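# Insert the peg fully into the block inside the box

## Task

Push the peg completely down into the hole of the block that sits on the floor of the open box.

## Robot and tools

Robot: two six-joint arms, left_arm and right_arm, each with a two-finger parallel gripper. Each arm sits on a mounting plate; a shared metal frame behind them carries both plates, and a "too close" warning treats a plate plus its half of the frame as part of that arm. Calibrated bases in the scene frame: left_arm at (+0.014, +0.181, +0.187) m, quat_wxyz (+0.999, -0.036, +0.003, -0.023); right_arm at (-0.043, -0.183, +0.187) m, quat_wxyz (+0.999, +0.036, +0.002, -0.015).

Frames: the scene frame has its origin at table-top height, halfway between the nominal bases, +z up, +x out over the table, left_arm on +y (image sides do not follow these names). Each arm's end_effector_position (m) and end_effector_quat_wxyz are reported in that arm's own base frame; fixed head cameras and the table use the scene frame. end_effector_position is the point between the finger pads, about 1 cm behind the tips; fingers point along gripper +z and close along gripper y. Printed hand poses may be off by a few cm, more at long reach.

Row layout (shared by every moving tool): one flat list of 14 numbers covering both arms, always all 14 even if one arm stays put: left_arm waist, shoulder, elbow, wrist pitch, wrist yaw, wrist roll, opening, then the same seven for right_arm. Joint values are absolute target angles in radians, not offsets. Stated ranges: waist -2.618..3.054, shoulder 0.000..3.142, elbow 0.000..3.142, wrist pitch -1.571..1.571, wrist yaw -1.571..1.571, wrist roll -2.094..2.094; true ends may differ by up to 0.059 rad. A target more than 0.059 rad outside a range and beyond the current angle gets the call rejected; targets past the real end are clipped, reported as "joint sent to its limit". Opening is an absolute command from -1 (closed) to +1 (fully open); 0 is a real command, so resend the current value to leave a gripper unchanged.

execute_actions(actions, cameras): actions is a list of up to 15 actions; each action is a list of up to 15 rows, one row per 1/30 s step, and the last row repeats until 15 steps pass. An empty list just reports state. Joint targets are kept within a lead of the measured angle (0.339 rad for waist/shoulder/elbow, 2.2 for wrist joints), and if the targets would put a gripper over 200 mm from where it is, that arm's targets are scaled back, so large motions need several actions.

move(target, speed, blend, opening_speed, blocking, cameras): target is one 14-number row or a list of up to 15 rows, interpolated jointwise in sync (gripper paths curve; nothing is avoided, including the other arm). speed is rad/s for the joint with farthest to go, 0.01 to 12.57, default 0.5, one value or one per target. blend (rad) rounds corners of intermediate targets. opening_speed (per second on the -1..1 scale, at least 0.2) ramps the fingers. Paths take at least 0.5 s; the list shares 10 s. blocking=false returns after about 0.5 s while the motion continues; a new move takes over from the current point. The result adds a "move:" line: done, off_target (resting over 0.035 rad from target), moving, held, fault, and possibly limits=held. Neither done nor off_target tells you about contact.

wait(seconds 0..10, cameras): lets time pass while arms keep their last commands. stop(cameras): brakes a running move. zoom_image(camera, region [x0,y0,x1,y1] pixels, max 504x504): enlarges part of the latest image from cam_head_left, cam_head_right, cam_left_wrist or cam_right_wrist (all 672x504). read_manual(section): licence texts only. finished_scene(scene): ends the current scene, given its number; irreversible, and the goal must hold with the robot released.

Results: Joint positions and Joint velocities have one block per arm in joint order, each ending with finger gap in m (0.093 open) and its rate; "within noise" means stationary. Joint targets shows what joints are driven toward now; resend these to hold still. Tool commands shows gripper commands. grip_measured is motor position on the -1..1 scale; pads meet near -0.94, and each mm of object width adds about 0.0208; readings may sit up to 0.02 high. For a firm grip on a rigid flat object, command at least 0.24 below the width reading, and keep sending it; release with a value well above. Joint torques (N m, positive toward larger angle) include gravity and offsets; joints 1-3 wrap at ±28. Step readings list mid-action joint angles. "joint command not followed" means the clearance check altered targets.

Cautions: never let the peg or anything fall or leave the table; do not release a moving part; approach contacts slowly, since faster moves and targets deeper past contact hit and press harder. Avoid arm-to-arm hits or closing one gripper on the other's fingers. Long stretched holds or pushing toward unreachable poses heat motors: MOTOR HOT at 75 °C, a fault folding that arm at 90 °C. Thinking time lets the simulation run. Friction and load can leave joints short of target; tiny turns may not happen. Loose objects may occasionally be nudged by outside pushes.

Each tool is called after ">>>" as name([rows], argument=value, ...), one row to a line, values as JSON.

## Session

>>> execute_actions(actions=[])

Scene clock: 0.00 s.
left_arm: end_effector_position=(+0.3904, +0.0034, +0.0750) grip_measured=+1.000 end_effector_quat_wxyz=(+0.533, -0.034, +0.845, +0.014) | right_arm: end_effector_position=(+0.3826, -0.0317, +0.0874) grip_measured=+1.000 end_effector_quat_wxyz=(+0.563, +0.077, +0.822, -0.048)
Joint positions: left_arm=[-0.028 1.554 0.413 0.692 -0.086 -0.054 0.093] | right_arm=[-0.016 1.525 0.358 0.792 0.152 0.068 0.093]
Joint velocities: within noise
Joint torques (N m): no reading
Heat: left arm: 32 °C; right arm: 30 °C.
Joint targets: left_arm=[-0.028 1.547 0.422 0.695 -0.086 -0.054] | right_arm=[-0.016 1.516 0.368 0.802 0.152 0.068]
Tool commands: left_gripper/opening=+1.0 right_gripper/opening=+1.0

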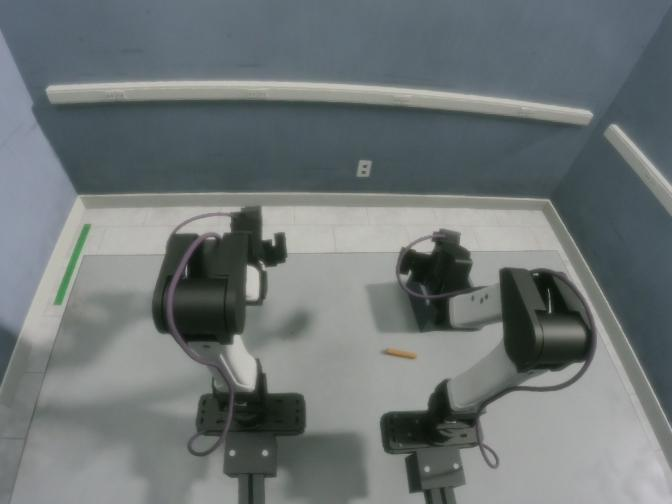

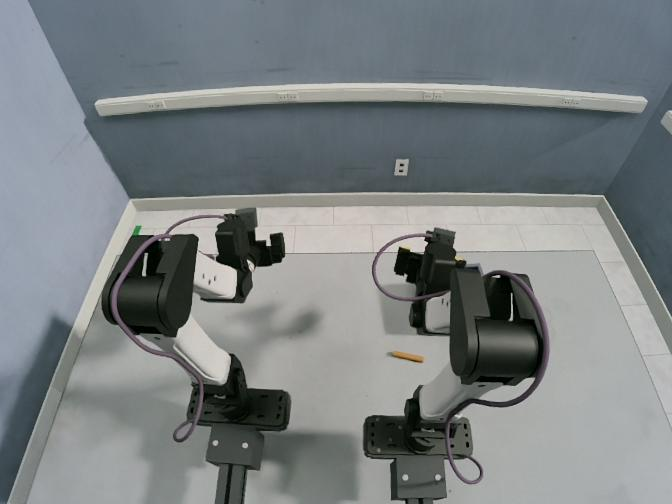

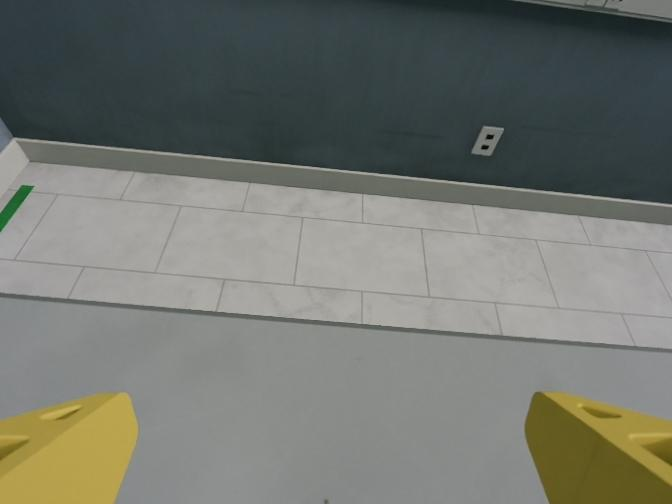

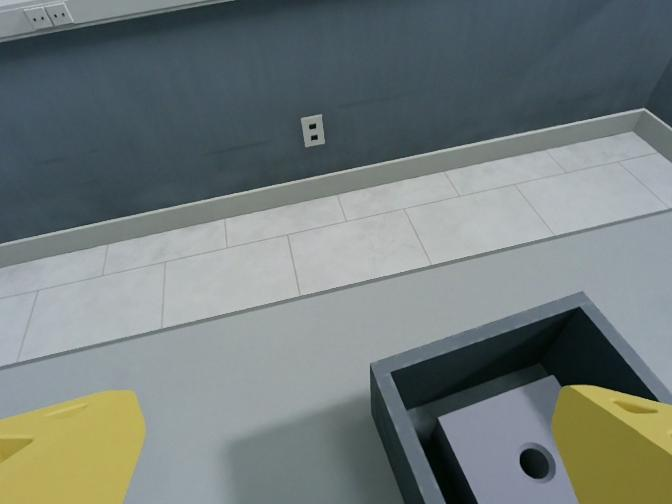

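>>> move(target=[-0.028,1.547,0.422,0.695,-0.086,-0.054,1,0,1.733,0.76,-0.598,0,0,1], speed=0.8)

Scene clock: 38.17 s.
left_arm: end_effector_position=(+0.3904, +0.0034, +0.0750) grip_measured=+1.000 end_effector_quat_wxyz=(+0.533, -0.034, +0.845, +0.014) | right_arm: end_effector_position=(+0.2407, -0.0036, -0.0400) grip_measured=+1.000 end_effector_quat_wxyz=(-0.007, +0.010, +1.000, -0.005)
Joint positions: left_arm=[-0.028 1.554 0.413 0.692 -0.086 -0.054 0.093] | right_arm=[-0.008 1.721 0.73 -0.593 0.01 0.012 0.093]
Joint velocities: within noise
Joint torques (N m): left_arm=[0.01 -4.57 5.89 2.2 -0.01 -0.05] | right_arm=[1.21 -4.75 8.47 0.06 -0.05 -0.09]
Heat: left arm: 33 °C; right arm: 32 °C.
Joint targets: left_arm=[-0.028 1.547 0.422 0.695 -0.086 -0.054] | right_arm=[0.000 1.733 0.760 -0.598 0.000 0.000]
move: done

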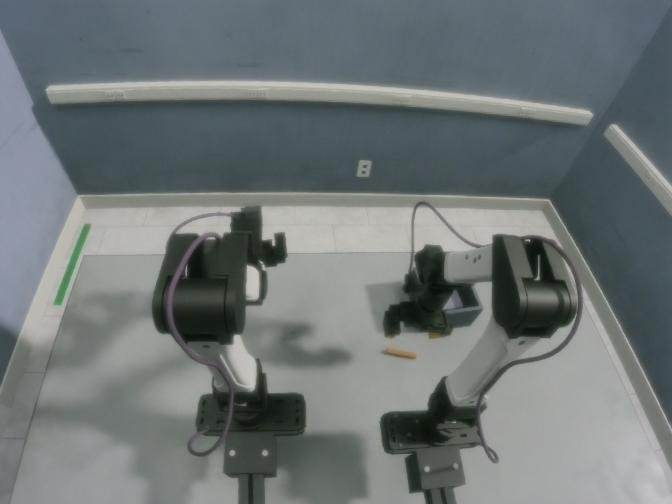

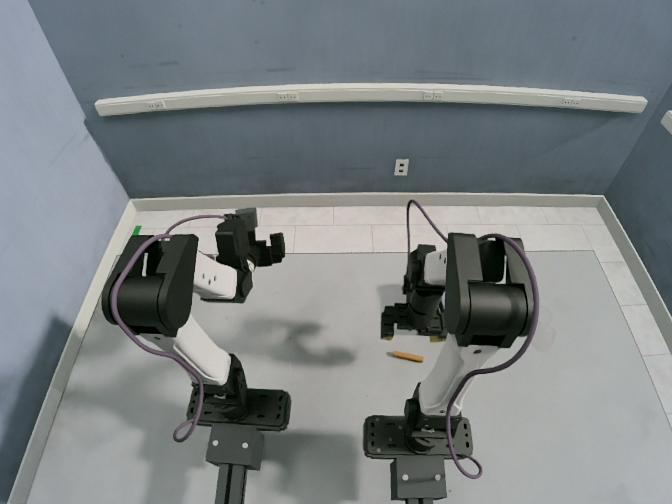

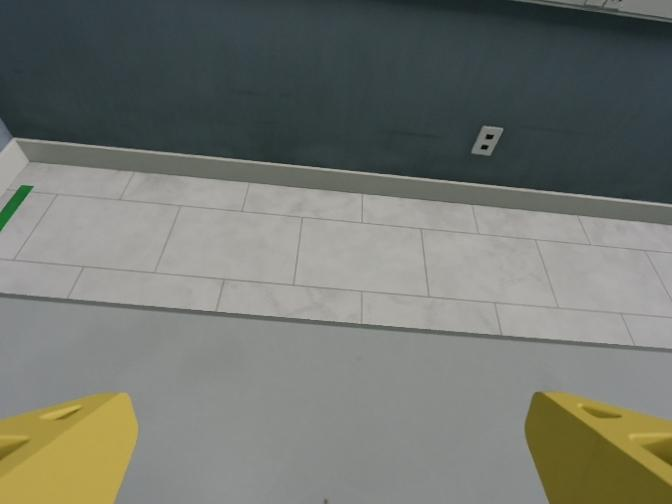

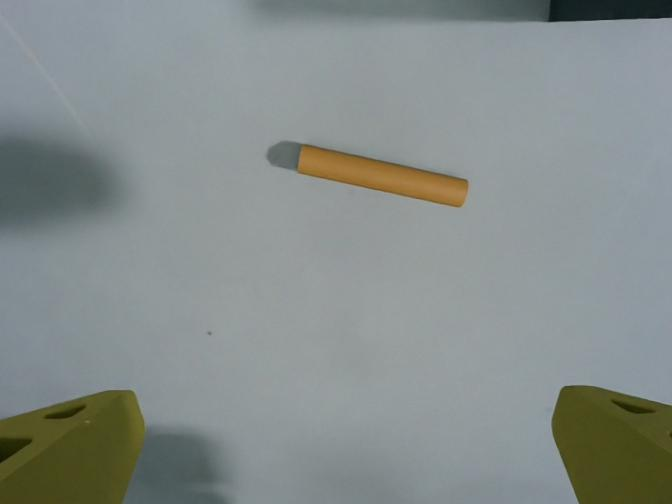

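>>> move(target=[-0.028,1.547,0.422,0.695,-0.086,-0.054,1,-0.15,1.698,1.246,-1.119,0,0,1], speed=0.8)

>>> zoom_image(camera="cam_head_left", region=[340, 220, 540, 380])

Scene clock: 59.80 s.
left_arm: end_effector_position=(+0.3904, +0.0034, +0.0750) grip_measured=+1.000 end_effector_quat_wxyz=(+0.533, -0.034, +0.845, +0.014) | right_arm: end_effector_position=(+0.2895, -0.0432, +0.0669) grip_measured=+1.000 end_effector_quat_wxyz=(-0.022, +0.078, +0.997, -0.002)
Joint positions: left_arm=[-0.028 1.554 0.413 0.692 -0.086 -0.054 0.093] | right_arm=[-0.144 1.721 1.218 -1.111 0.007 0.011 0.093]
Joint velocities: within noise
Joint torques (N m): left_arm=[-0.02 -4.57 5.96 2.2 -0.01 -0.06] | right_arm=[0.17 -9.2 9.42 -0.05 -0.07 -0.09]
Heat: left arm: 33 °C; right arm: 34 °C.
Joint targets: left_arm=[-0.028 1.547 0.422 0.695 -0.086 -0.054] | right_arm=[-0.150 1.698 1.246 -1.119 0.000 0.000]
move: done

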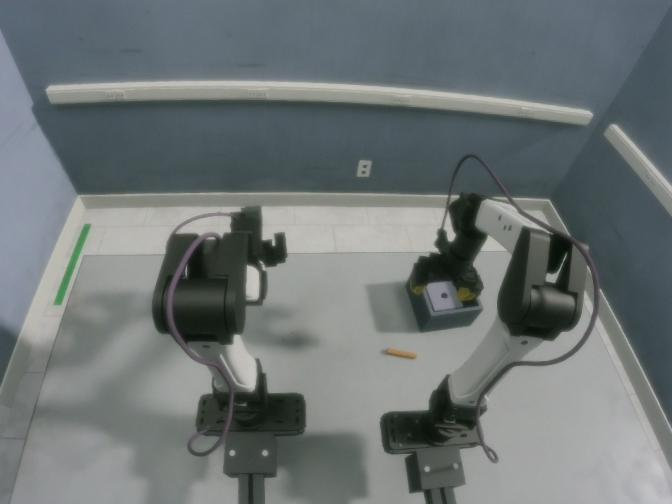

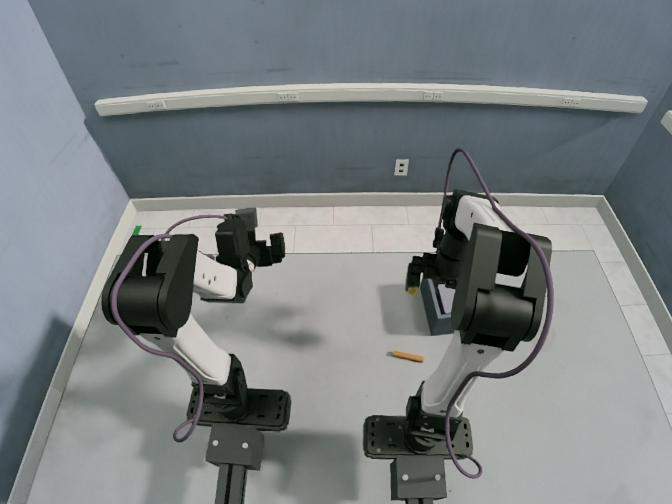

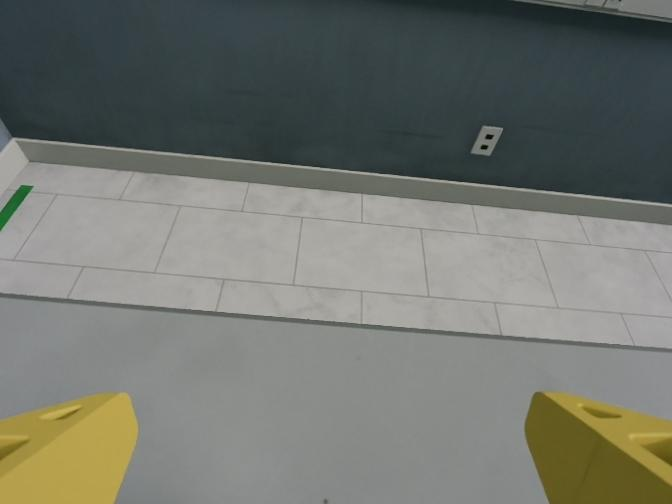

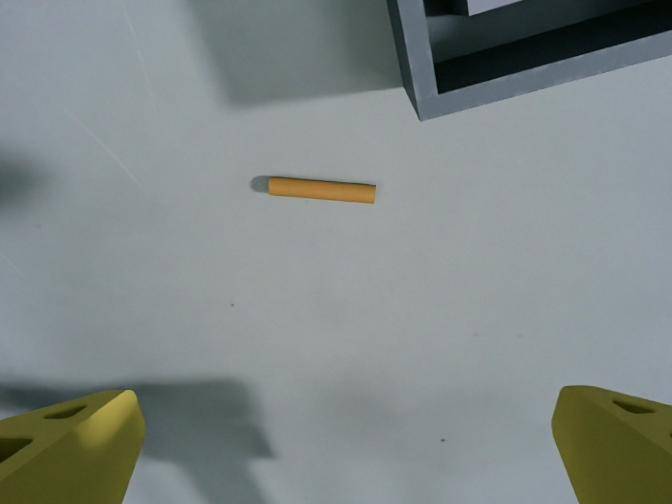

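Scaled by 2.520.

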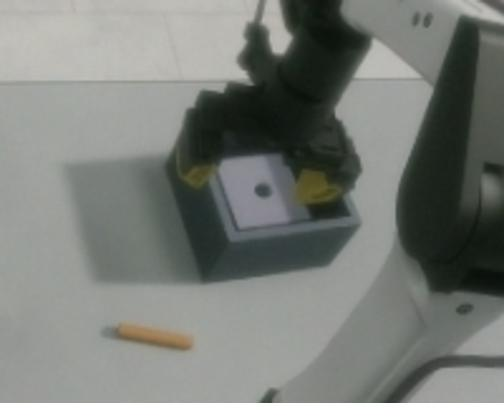

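>>> move(target=[-0.028,1.547,0.422,0.695,-0.086,-0.054,1,-0.2,2.173,2.031,-1.429,0,0,1], speed=0.8, cameras=["cam_head_left","cam_right_wrist"])

>>> zoom_image(camera="cam_head_left", region=[340, 220, 540, 380])

Scene clock: 69.10 s.
left_arm: end_effector_position=(+0.3904, +0.0034, +0.0750) grip_measured=+1.000 end_effector_quat_wxyz=(+0.533, -0.034, +0.845, +0.014) | right_arm: end_effector_position=(+0.4068, -0.0808, +0.1105) grip_measured=+1.000 end_effector_quat_wxyz=(-0.006, +0.102, +0.995, -0.003)
Joint positions: left_arm=[-0.028 1.554 0.413 0.692 -0.086 -0.054 0.093] | right_arm=[-0.193 2.158 1.995 -1.42 0.007 0.011 0.093]
Joint velocities: within noise
Joint torques (N m): left_arm=[-0.02 -4.53 5.89 2.19 -0.01 -0.05] | right_arm=[0.36 -9.66 10.67 0.01 -0.09 -0.11]
Heat: left arm: 33 °C; right arm: 35 °C.
Joint targets: left_arm=[-0.028 1.547 0.422 0.695 -0.086 -0.054] | right_arm=[-0.200 2.173 2.031 -1.429 0.000 0.000]
move: off_target (right_arm); right_arm: the elbow is farthest, 0.036 rad from its target
Images, in order (width x height): cam_head_left 672x504, cam_right_wrist 672x504.

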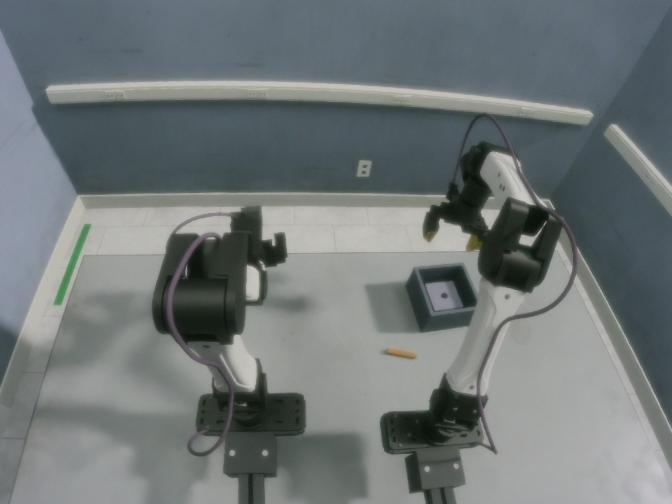

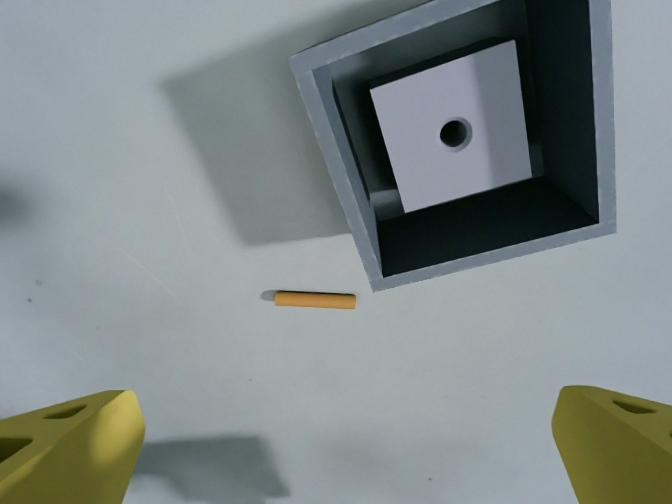

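Scaled by 2.520.

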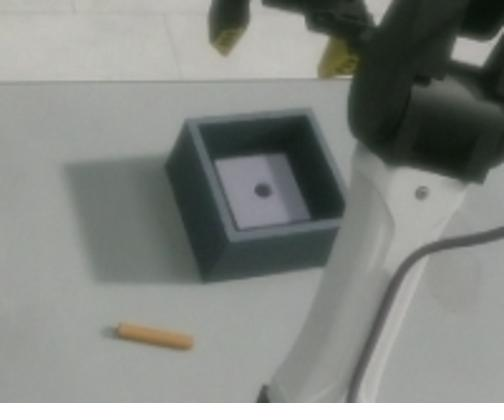

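>>> move([
  [-0.028,1.547,0.422,0.695,-0.086,-0.054,1,-0.353,1.665,0.732,-0.623,-0.278,1.427,-0.1],
  [-0.028,1.547,0.422,0.695,-0.086,-0.054,1,-0.353,2.062,0.639,-0.133,-0.278,1.427,-0.1],
], speed=0.8, cameras=["cam_head_left","cam_head_right","cam_right_wrist"])

>>> zoom_image(camera="cam_head_left", region=[340, 220, 540, 380])

>>> zoom_image(camera="cam_head_right", region=[340, 220, 540, 380])

Scene clock: 162.87 s.
left_arm: end_effector_position=(+0.3904, +0.0034, +0.0750) grip_measured=+1.000 end_effector_quat_wxyz=(+0.533, -0.034, +0.845, +0.014) | right_arm: end_effector_position=(+0.2454, -0.0399, -0.1209) grip_measured=-0.098 end_effector_quat_wxyz=(-0.064, +0.763, +0.631, +0.121)
Joint positions: left_arm=[-0.028 1.554 0.413 0.692 -0.086 -0.054 0.093] | right_arm=[-0.346 2.054 0.645 -0.15 -0.274 1.416 0.04]
Joint velocities: within noise
Joint torques (N m): left_arm=[0.02 -4.62 5.87 2.2 -0.02 -0.06] | right_arm=[-0.08 -6.13 2.14 0.29 -0.16 0.19]
Heat: left arm: 35 °C; right arm: 40 °C.
Joint targets: left_arm=[-0.028 1.547 0.422 0.695 -0.086 -0.054] | right_arm=[-0.353 2.062 0.639 -0.133 -0.278 1.427]
move: done
Images, in order (width x height): cam_head_left 672x504, cam_head_right 672x504, cam_right_wrist 672x504.

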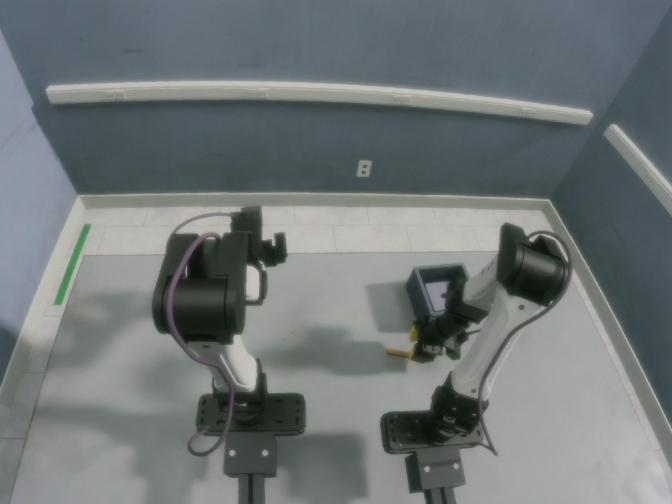

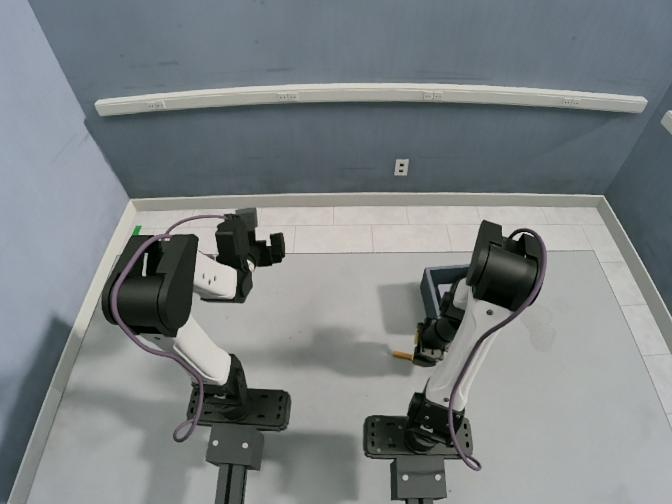

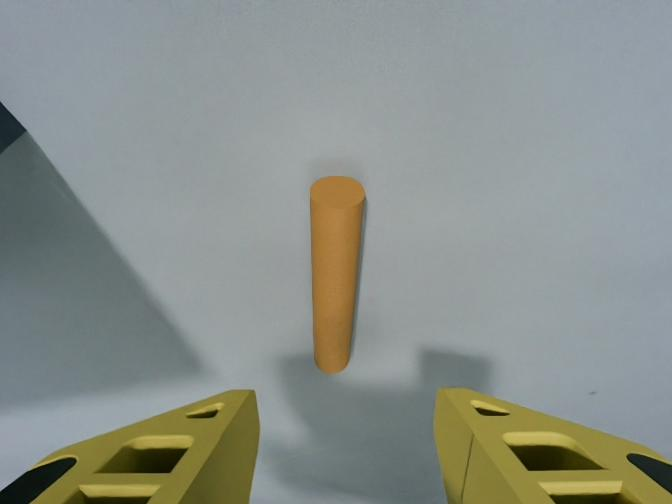

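Scaled by 2.520.

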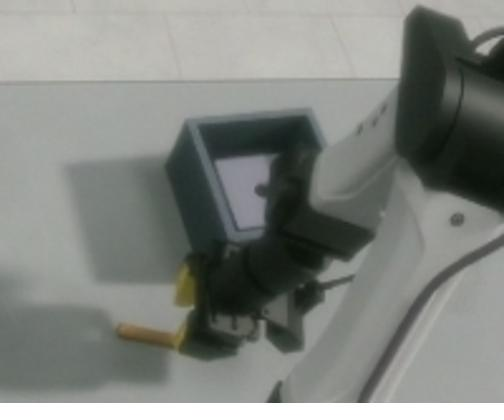

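Scaled by 2.520.

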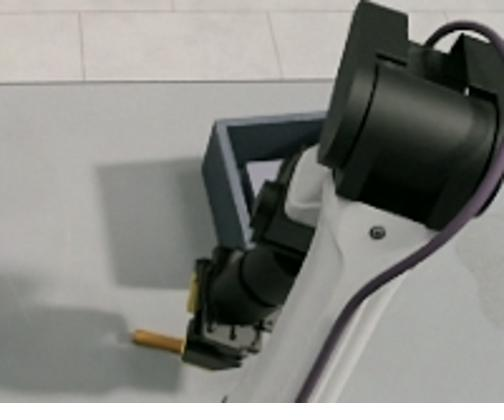

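>>> move(target=[-0.028,1.547,0.422,0.695,-0.086,-0.054,1,-0.353,2.225,0.635,0.02,-0.278,1.427,-0.1], speed=0.5, cameras=["cam_head_right","cam_right_wrist"])

Scene clock: 174.97 s.
left_arm: end_effector_position=(+0.3904, +0.0034, +0.0750) grip_measured=+1.000 end_effector_quat_wxyz=(+0.533, -0.034, +0.845, +0.014) | right_arm: end_effector_position=(+0.2412, -0.0383, -0.1564) grip_measured=-0.098 end_effector_quat_wxyz=(-0.068, +0.764, +0.631, +0.119)
Joint positions: left_arm=[-0.028 1.554 0.413 0.692 -0.086 -0.054 0.093] | right_arm=[-0.346 2.215 0.645 0.003 -0.274 1.416 0.04]
Joint velocities: within noise
Joint torques (N m): left_arm=[-0.03 -4.56 5.9 2.19 -0.01 -0.05] | right_arm=[-0.09 -6.15 0.81 0.24 -0.17 0.16]
Heat: left arm: 35 °C; right arm: 38 °C.
Joint targets: left_arm=[-0.028 1.547 0.422 0.695 -0.086 -0.054] | right_arm=[-0.353 2.225 0.635 0.020 -0.278 1.427]
move: done
Images, in order (width x height): cam_head_right 672x504, cam_right_wrist 672x504.

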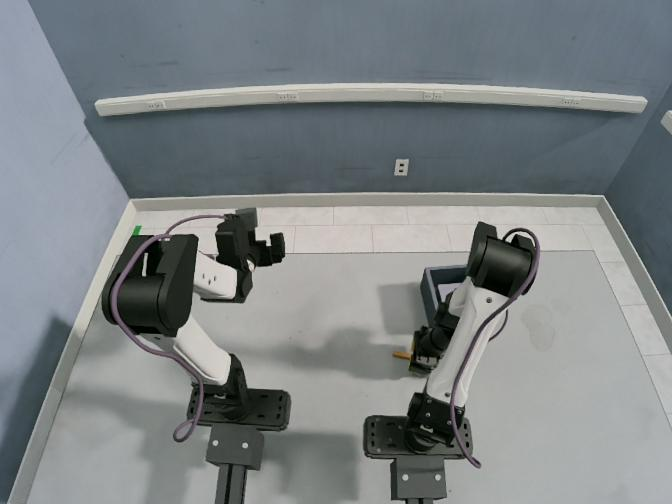

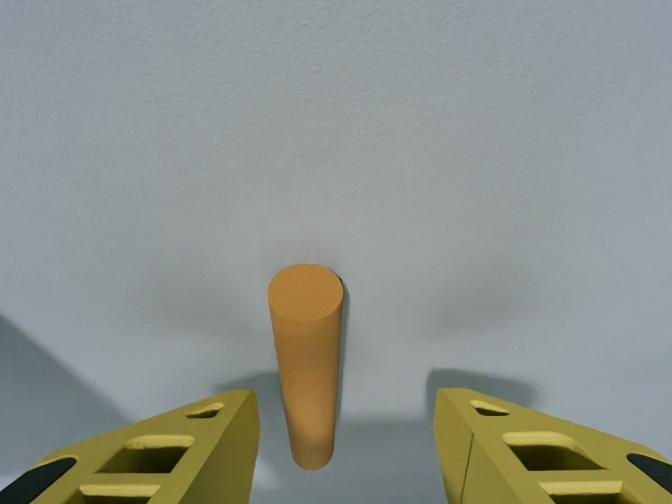

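>>> move(target=[-0.028,1.547,0.422,0.695,-0.086,-0.054,1,-0.353,2.292,0.671,0.049,-0.278,1.427,-0.1], speed=0.3, cameras=["cam_head_right","cam_right_wrist"])

Scene clock: 190.80 s.
left_arm: end_effector_position=(+0.3904, +0.0034, +0.0750) grip_measured=+1.000 end_effector_quat_wxyz=(+0.533, -0.034, +0.845, +0.014) | right_arm: end_effector_position=(+0.2367, -0.0367, -0.1699) grip_measured=-0.098 end_effector_quat_wxyz=(-0.077, +0.765, +0.630, +0.113)
Joint positions: left_arm=[-0.028 1.554 0.413 0.692 -0.086 -0.054 0.093] | right_arm=[-0.346 2.28 0.658 0.032 -0.274 1.416 0.04]
Joint velocities: within noise
Joint torques (N m): left_arm=[-0.05 -4.6 5.9 2.21 -0.01 -0.06] | right_arm=[0.03 -6.11 2.7 0.19 -0.17 0.18]
Heat: left arm: 35 °C; right arm: 36 °C.
Joint targets: left_arm=[-0.028 1.547 0.422 0.695 -0.086 -0.054] | right_arm=[-0.353 2.292 0.671 0.049 -0.278 1.427]
move: done
Images, in order (width x height): cam_head_right 672x504, cam_right_wrist 672x504.

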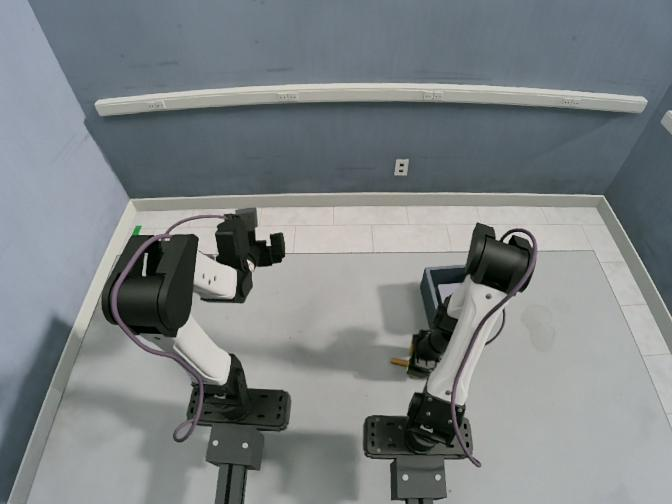

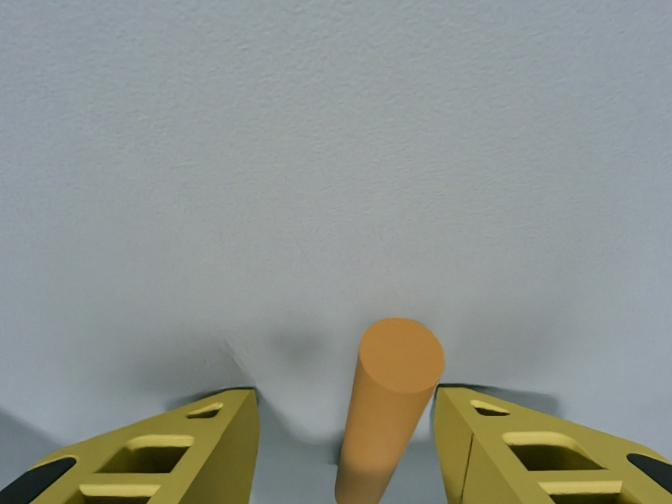

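>>> move(target=[-0.028,1.547,0.422,0.695,-0.086,-0.054,1,-0.353,2.292,0.671,0.049,-0.278,1.427,-0.9], opening_speed=0.6, cameras=["cam_head_right","cam_right_wrist"])

Scene clock: 196.17 s.
left_arm: end_effector_position=(+0.3904, +0.0034, +0.0750) grip_measured=+1.000 end_effector_quat_wxyz=(+0.533, -0.034, +0.845, +0.014) | right_arm: end_effector_position=(+0.2369, -0.0368, -0.1699) grip_measured=-0.794 end_effector_quat_wxyz=(-0.077, +0.765, +0.630, +0.113)
Joint positions: left_arm=[-0.028 1.554 0.413 0.692 -0.086 -0.054 0.093] | right_arm=[-0.346 2.28 0.658 0.033 -0.274 1.416 0.007]
Joint velocities: within noise
Joint torques (N m): left_arm=[-0.02 -4.63 5.91 2.2 -0.01 -0.06] | right_arm=[-0.16 -6.13 2.69 0.17 -0.15 0.2]
Heat: left arm: 36 °C; right arm: 36 °C.
Joint targets: left_arm=[-0.028 1.547 0.422 0.695 -0.086 -0.054] | right_arm=[-0.353 2.292 0.671 0.049 -0.278 1.427]
move: done
Images, in order (width x height): cam_head_right 672x504, cam_right_wrist 672x504.

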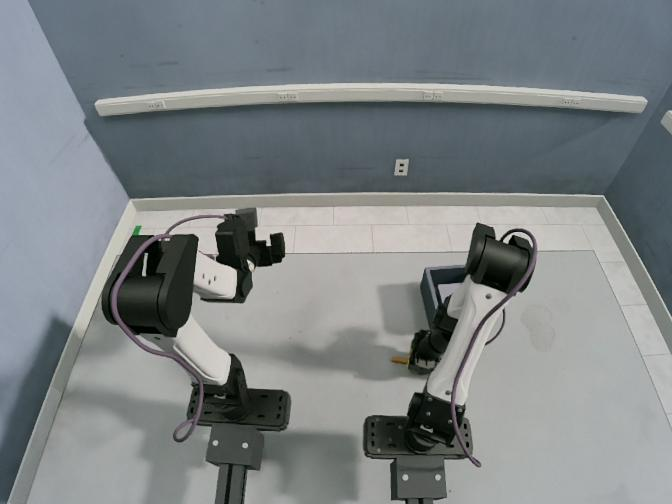

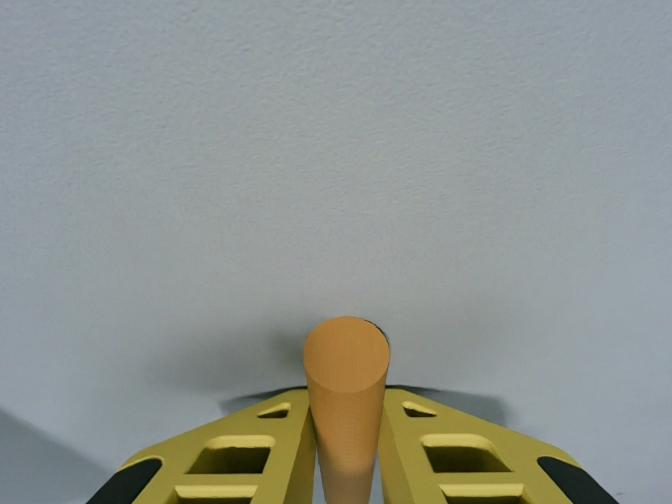

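>>> move([
  [-0.028,1.547,0.422,0.695,-0.086,-0.054,1,-0.353,1.665,0.732,-0.63,-0.278,1.427,-0.9],
  [-0.028,1.547,0.422,0.695,-0.086,-0.054,1,0.021,1.665,0.732,-0.63,1.3,1.571,-0.9],
  [-0.028,1.547,0.422,0.695,-0.086,-0.054,1,0.015,2.362,1.42,-0.616,1.3,1.571,-0.9],
], speed=0.8)

>>> zoom_image(camera="cam_head_left", region=[340, 200, 540, 360])

>>> zoom_image(camera="cam_head_right", region=[340, 200, 540, 360])

Scene clock: 232.47 s.
left_arm: end_effector_position=(+0.3904, +0.0034, +0.0750) grip_measured=+1.000 end_effector_quat_wxyz=(+0.533, -0.034, +0.845, +0.014) | right_arm: end_effector_position=(+0.3962, -0.1565, +0.0139) grip_measured=-0.811 end_effector_quat_wxyz=(+0.421, +0.554, +0.576, -0.429)
Joint positions: left_arm=[-0.028 1.554 0.413 0.692 -0.086 -0.054 0.093] | right_arm=[0.013 2.352 1.391 -0.622 1.289 1.556 0.006]
Joint velocities: within noise
Joint torques (N m): left_arm=[-0.06 -4.6 5.91 2.2 0 -0.05] | right_arm=[1.07 -9.96 8.32 0.18 0.71 0.19]
Heat: left arm: 36 °C; right arm: 34 °C.
Joint targets: left_arm=[-0.028 1.547 0.422 0.695 -0.086 -0.054] | right_arm=[0.015 2.362 1.420 -0.616 1.300 1.571]
move: done

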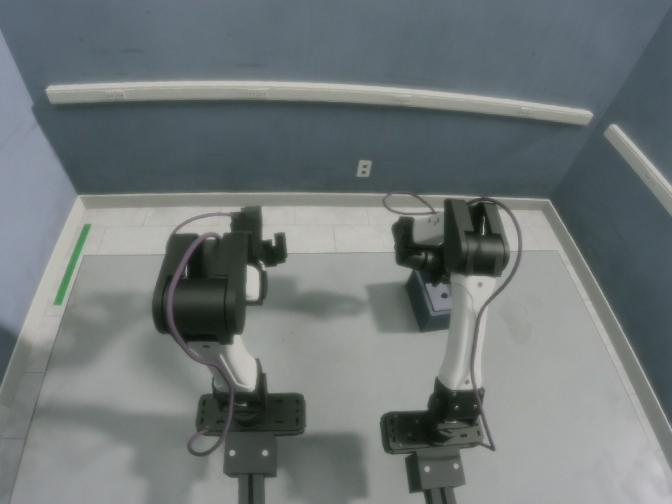

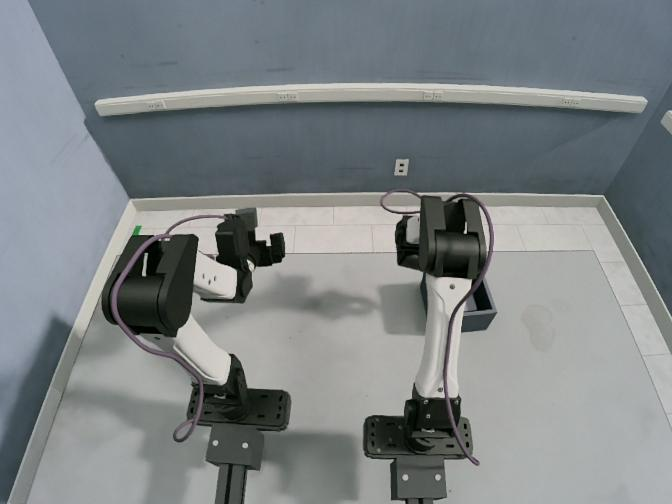

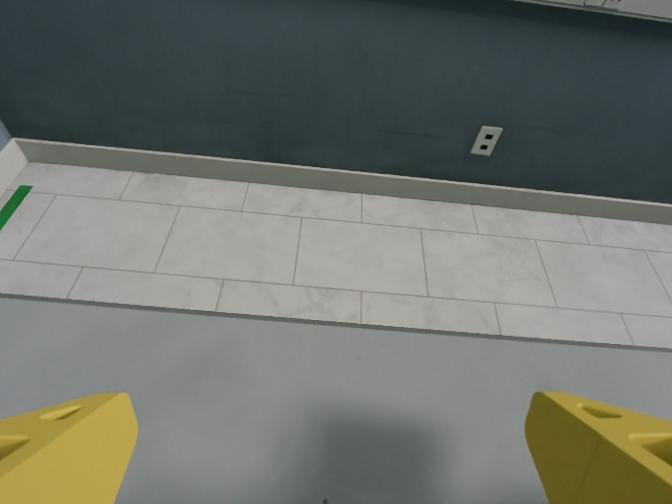

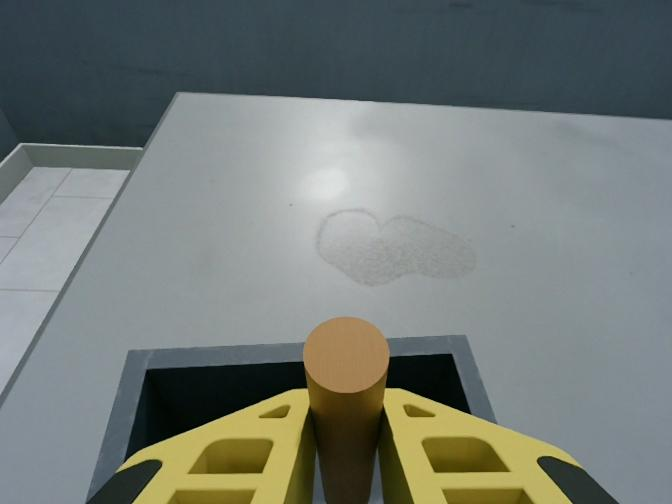

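Scaled by 2.520.

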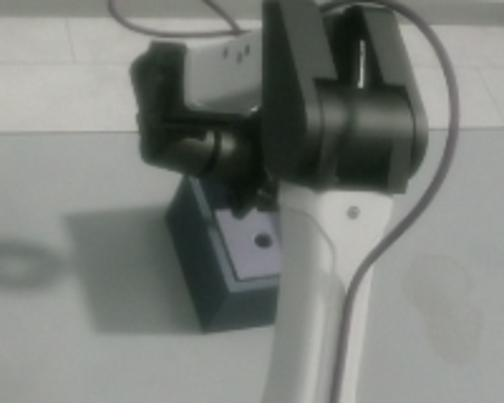

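Scaled by 2.520.

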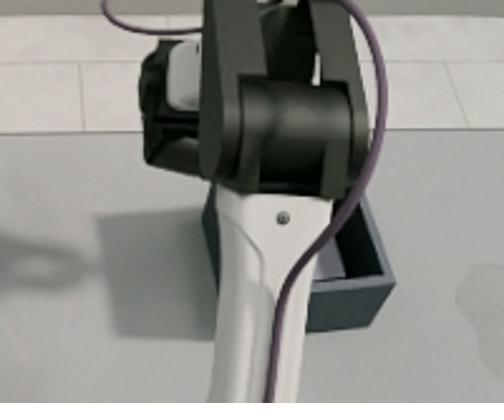

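>>> move(target=[-0.028,1.547,0.422,0.695,-0.086,-0.054,1,-0.43,2.337,1.98,-1.191,0.08,1.15,-0.9], speed=0.7, cameras=["cam_head_left","cam_right_wrist"])

Scene clock: 276.90 s.
left_arm: end_effector_position=(+0.3904, +0.0034, +0.0750) grip_measured=+1.000 end_effector_quat_wxyz=(+0.533, -0.034, +0.845, +0.014) | right_arm: end_effector_position=(+0.4044, -0.2005, +0.0182) grip_measured=-0.811 end_effector_quat_wxyz=(+0.008, +0.713, +0.700, -0.042)
Joint positions: left_arm=[-0.028 1.554 0.413 0.692 -0.086 -0.054 0.093] | right_arm=[-0.429 2.352 1.948 -1.182 0.085 1.161 0.006]
Joint velocities: within noise
Joint torques (N m): left_arm=[-0.03 -4.55 5.9 2.2 -0.01 -0.05] | right_arm=[0.72 -13.6 10.04 -0.07 0.03 -0.06]
Heat: left arm: 37 °C; right arm: 37 °C.
Joint targets: left_arm=[-0.028 1.547 0.422 0.695 -0.086 -0.054] | right_arm=[-0.430 2.337 1.980 -1.191 0.080 1.150]
move: done
Images, in order (width x height): cam_head_left 672x504, cam_right_wrist 672x504.

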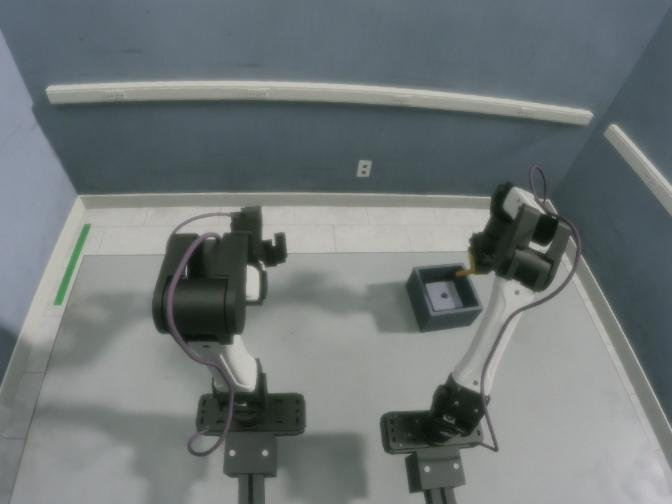

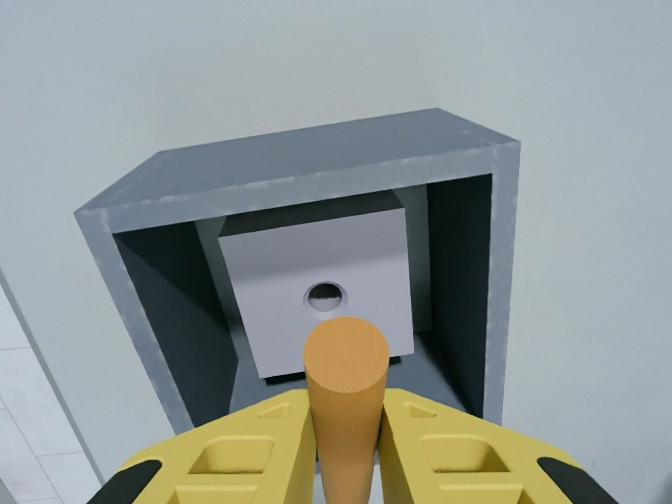

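>>> move([
  [-0.028,1.547,0.422,0.695,-0.086,-0.054,1,-0.353,1.665,0.732,-0.63,-0.278,1.427,-0.9],
  [-0.028,1.547,0.422,0.695,-0.086,-0.054,1,-0.353,2.225,0.635,0.02,-0.278,1.427,-0.9],
], speed=0.8, cameras=["cam_right_wrist"])

>>> move(target=[-0.028,1.547,0.422,0.695,-0.086,-0.054,1,-0.353,2.286,0.671,0.045,-0.278,1.427,-0.9], speed=0.2, cameras=["cam_right_wrist"])

>>> move(target=[-0.028,1.547,0.422,0.695,-0.086,-0.054,1,-0.353,2.286,0.671,0.045,-0.278,1.427,-0.2], opening_speed=0.6, cameras=["cam_right_wrist"])

Scene clock: 318.13 s.
left_arm: end_effector_position=(+0.3904, +0.0034, +0.0750) grip_measured=+1.000 end_effector_quat_wxyz=(+0.533, -0.034, +0.845, +0.014) | right_arm: end_effector_position=(+0.2374, -0.0408, -0.1573) grip_measured=-0.811 end_effector_quat_wxyz=(-0.070, +0.769, +0.625, +0.117)
Joint positions: left_arm=[-0.028 1.554 0.413 0.692 -0.086 -0.054 0.093] | right_arm=[-0.36 2.217 0.64 0.003 -0.274 1.416 0.006]
Joint velocities: within noise
Joint torques (N m): left_arm=[-0.03 -4.62 5.86 2.21 0 -0.05] | right_arm=[1.22 -6.38 1.33 0.2 -0.16 0.18]
Heat: left arm: 37 °C; right arm: 43 °C.
Joint targets: left_arm=[-0.028 1.547 0.422 0.695 -0.086 -0.054] | right_arm=[-0.353 2.225 0.635 0.020 -0.278 1.427]
move: done
Images, in order (width x height): cam_right_wrist 672x504.

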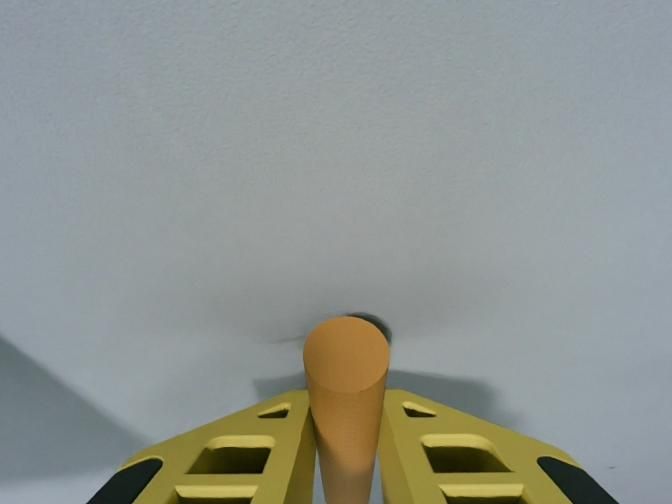

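Scene clock: 319.00 s.
left_arm: end_effector_position=(+0.3904, +0.0034, +0.0750) grip_measured=+1.000 end_effector_quat_wxyz=(+0.533, -0.034, +0.845, +0.014) | right_arm: end_effector_position=(+0.2370, -0.0407, -0.1685) grip_measured=-0.811 end_effector_quat_wxyz=(-0.075, +0.769, +0.624, +0.114)
Joint positions: left_arm=[-0.028 1.554 0.413 0.692 -0.086 -0.054 0.093] | right_arm=[-0.36 2.273 0.658 0.028 -0.274 1.416 0.006]
Joint velocities: within noise
Joint torques (N m): left_arm=[-0.03 -4.57 5.93 2.2 0 -0.06] | right_arm=[1.33 -6.09 2.73 0.23 -0.16 0.17]
Heat: left arm: 37 °C; right arm: 42 °C.
Joint targets: left_arm=[-0.028 1.547 0.422 0.695 -0.086 -0.054] | right_arm=[-0.353 2.286 0.671 0.045 -0.278 1.427]
move: done
Images, in order (width x height): cam_right_wrist 672x504.

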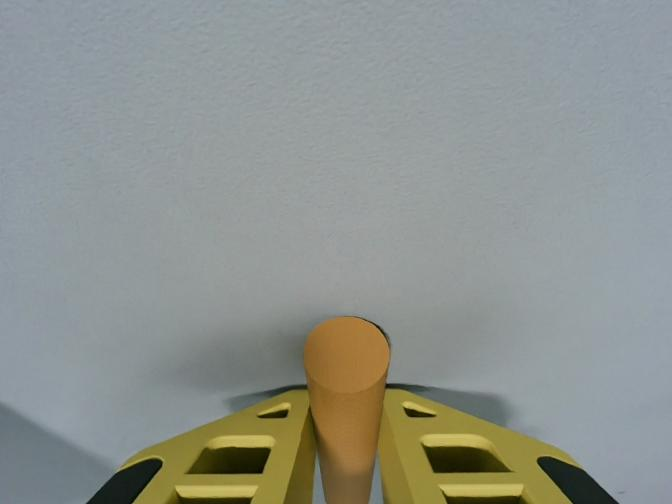

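Scene clock: 320.40 s.
left_arm: end_effector_position=(+0.3904, +0.0034, +0.0750) grip_measured=+1.000 end_effector_quat_wxyz=(+0.533, -0.034, +0.845, +0.014) | right_arm: end_effector_position=(+0.2371, -0.0407, -0.1685) grip_measured=-0.202 end_effector_quat_wxyz=(-0.075, +0.769, +0.624, +0.114)
Joint positions: left_arm=[-0.028 1.554 0.413 0.692 -0.086 -0.054 0.093] | right_arm=[-0.36 2.273 0.658 0.029 -0.274 1.416 0.036]
Joint velocities: within noise
Joint torques (N m): left_arm=[0.02 -4.6 5.91 2.2 0 -0.06] | right_arm=[1.32 -6.19 2.85 0.21 -0.18 0.18]
Heat: left arm: 37 °C; right arm: 42 °C.
Joint targets: left_arm=[-0.028 1.547 0.422 0.695 -0.086 -0.054] | right_arm=[-0.353 2.286 0.671 0.045 -0.278 1.427]
move: done
Images, in order (width x height): cam_right_wrist 672x504.

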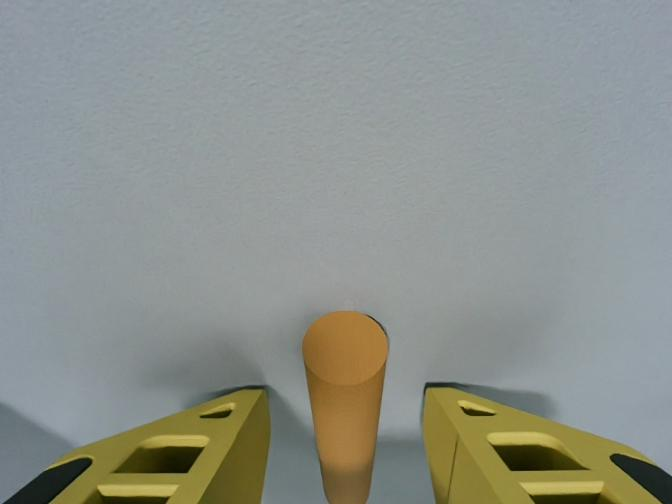

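>>> move([
  [-0.028,1.547,0.422,0.695,-0.086,-0.054,1,-0.353,2.05,0.635,-0.133,-0.278,1.427,-0.2],
  [-0.028,1.547,0.422,0.695,-0.086,-0.054,1,-0.529,2.125,0.745,-0.31,-0.4,1.2,-0.2],
], speed=0.5, cameras=["cam_right_wrist"])

Scene clock: 360.40 s.
left_arm: end_effector_position=(+0.3904, +0.0034, +0.0750) grip_measured=+1.000 end_effector_quat_wxyz=(+0.533, -0.034, +0.845, +0.014) | right_arm: end_effector_position=(+0.2356, -0.0615, -0.1177) grip_measured=-0.202 end_effector_quat_wxyz=(-0.118, +0.754, +0.624, +0.165)
Joint positions: left_arm=[-0.028 1.554 0.413 0.692 -0.086 -0.054 0.093] | right_arm=[-0.524 2.112 0.729 -0.301 -0.394 1.213 0.036]
Joint velocities: within noise
Joint torques (N m): left_arm=[-0.01 -4.6 5.91 2.19 -0.01 -0.04] | right_arm=[0.03 -6.08 4.45 -0.28 -0.21 -0.06]
Heat: left arm: 37 °C; right arm: 37 °C.
Joint targets: left_arm=[-0.028 1.547 0.422 0.695 -0.086 -0.054] | right_arm=[-0.529 2.125 0.745 -0.310 -0.400 1.200]
move: done
Images, in order (width x height): cam_right_wrist 672x504.

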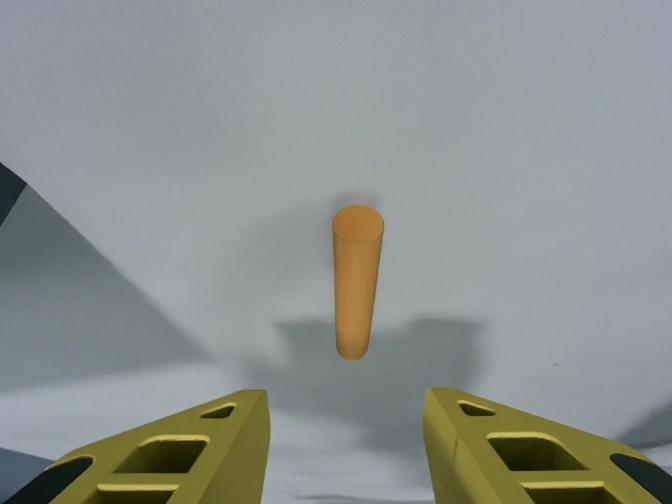

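>>> move([
  [-0.028,1.547,0.422,0.695,-0.086,-0.054,1,-0.506,2.24,0.755,-0.215,-0.4,1.19,-0.2],
  [-0.028,1.547,0.422,0.695,-0.086,-0.054,1,-0.506,2.338,0.762,-0.128,-0.4,1.19,-0.2],
], speed=0.35, cameras=["cam_right_wrist"])

Scene clock: 375.23 s.
left_arm: end_effector_position=(+0.3904, +0.0034, +0.0750) grip_measured=+1.000 end_effector_quat_wxyz=(+0.533, -0.034, +0.845, +0.014) | right_arm: end_effector_position=(+0.2274, -0.0537, -0.1668) grip_measured=-0.202 end_effector_quat_wxyz=(-0.136, +0.749, +0.628, +0.159)
Joint positions: left_arm=[-0.028 1.554 0.413 0.692 -0.086 -0.054 0.093] | right_arm=[-0.513 2.328 0.748 -0.144 -0.396 1.202 0.036]
Joint velocities: within noise
Joint torques (N m): left_arm=[-0.06 -4.63 5.93 2.19 -0.01 -0.04] | right_arm=[1.17 -6.69 2.78 -0.11 -0.2 -0.1]
Heat: left arm: 37 °C; right arm: 37 °C.
Joint targets: left_arm=[-0.028 1.547 0.422 0.695 -0.086 -0.054] | right_arm=[-0.506 2.338 0.762 -0.128 -0.400 1.190]
move: done
Images, in order (width x height): cam_right_wrist 672x504.

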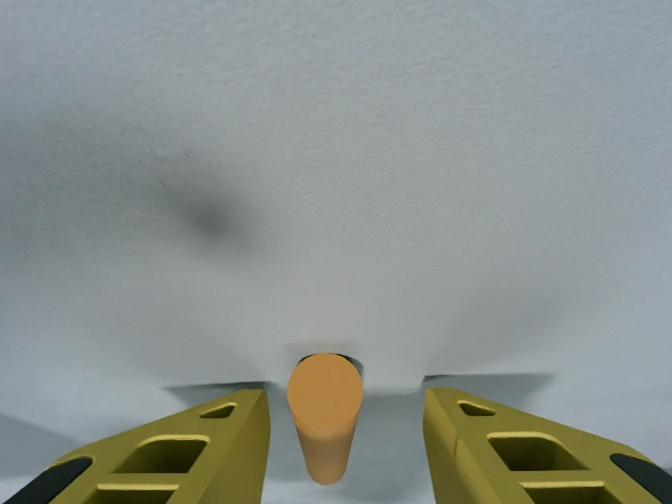

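>>> move([
  [-0.028,1.547,0.422,0.695,-0.086,-0.054,1,-0.499,2.343,0.781,-0.142,-0.4,1.19,-0.2],
  [-0.028,1.547,0.422,0.695,-0.086,-0.054,1,-0.499,2.343,0.781,-0.142,-0.4,1.19,-0.95],
], opening_speed=0.8, cameras=["cam_right_wrist"])

Scene clock: 383.97 s.
left_arm: end_effector_position=(+0.3904, +0.0034, +0.0750) grip_measured=+1.000 end_effector_quat_wxyz=(+0.533, -0.034, +0.845, +0.014) | right_arm: end_effector_position=(+0.2361, -0.0570, -0.1663) grip_measured=-0.797 end_effector_quat_wxyz=(-0.127, +0.746, +0.633, +0.162)
Joint positions: left_arm=[-0.028 1.554 0.413 0.692 -0.086 -0.054 0.093] | right_arm=[-0.507 2.328 0.768 -0.143 -0.396 1.202 0.007]
Joint velocities: within noise
Joint torques (N m): left_arm=[-0.02 -4.56 5.93 2.2 -0.01 -0.05] | right_arm=[1.32 -6.26 2.88 -0.22 -0.23 -0.08]
Heat: left arm: 37 °C; right arm: 37 °C.
Joint targets: left_arm=[-0.028 1.547 0.422 0.695 -0.086 -0.054] | right_arm=[-0.499 2.343 0.781 -0.142 -0.400 1.190]
move: done
Images, in order (width x height): cam_right_wrist 672x504.

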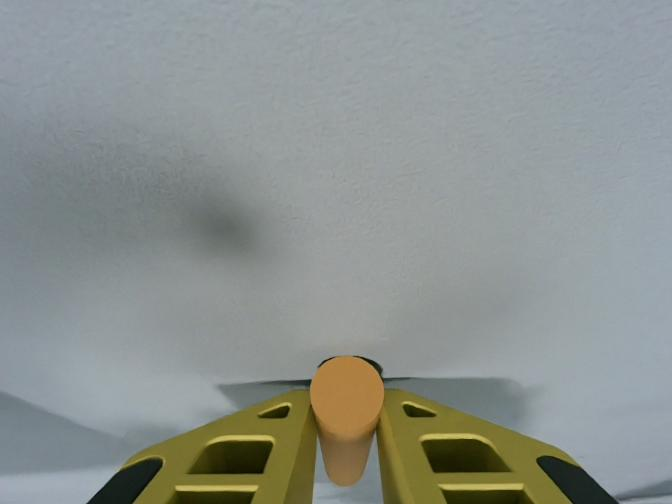

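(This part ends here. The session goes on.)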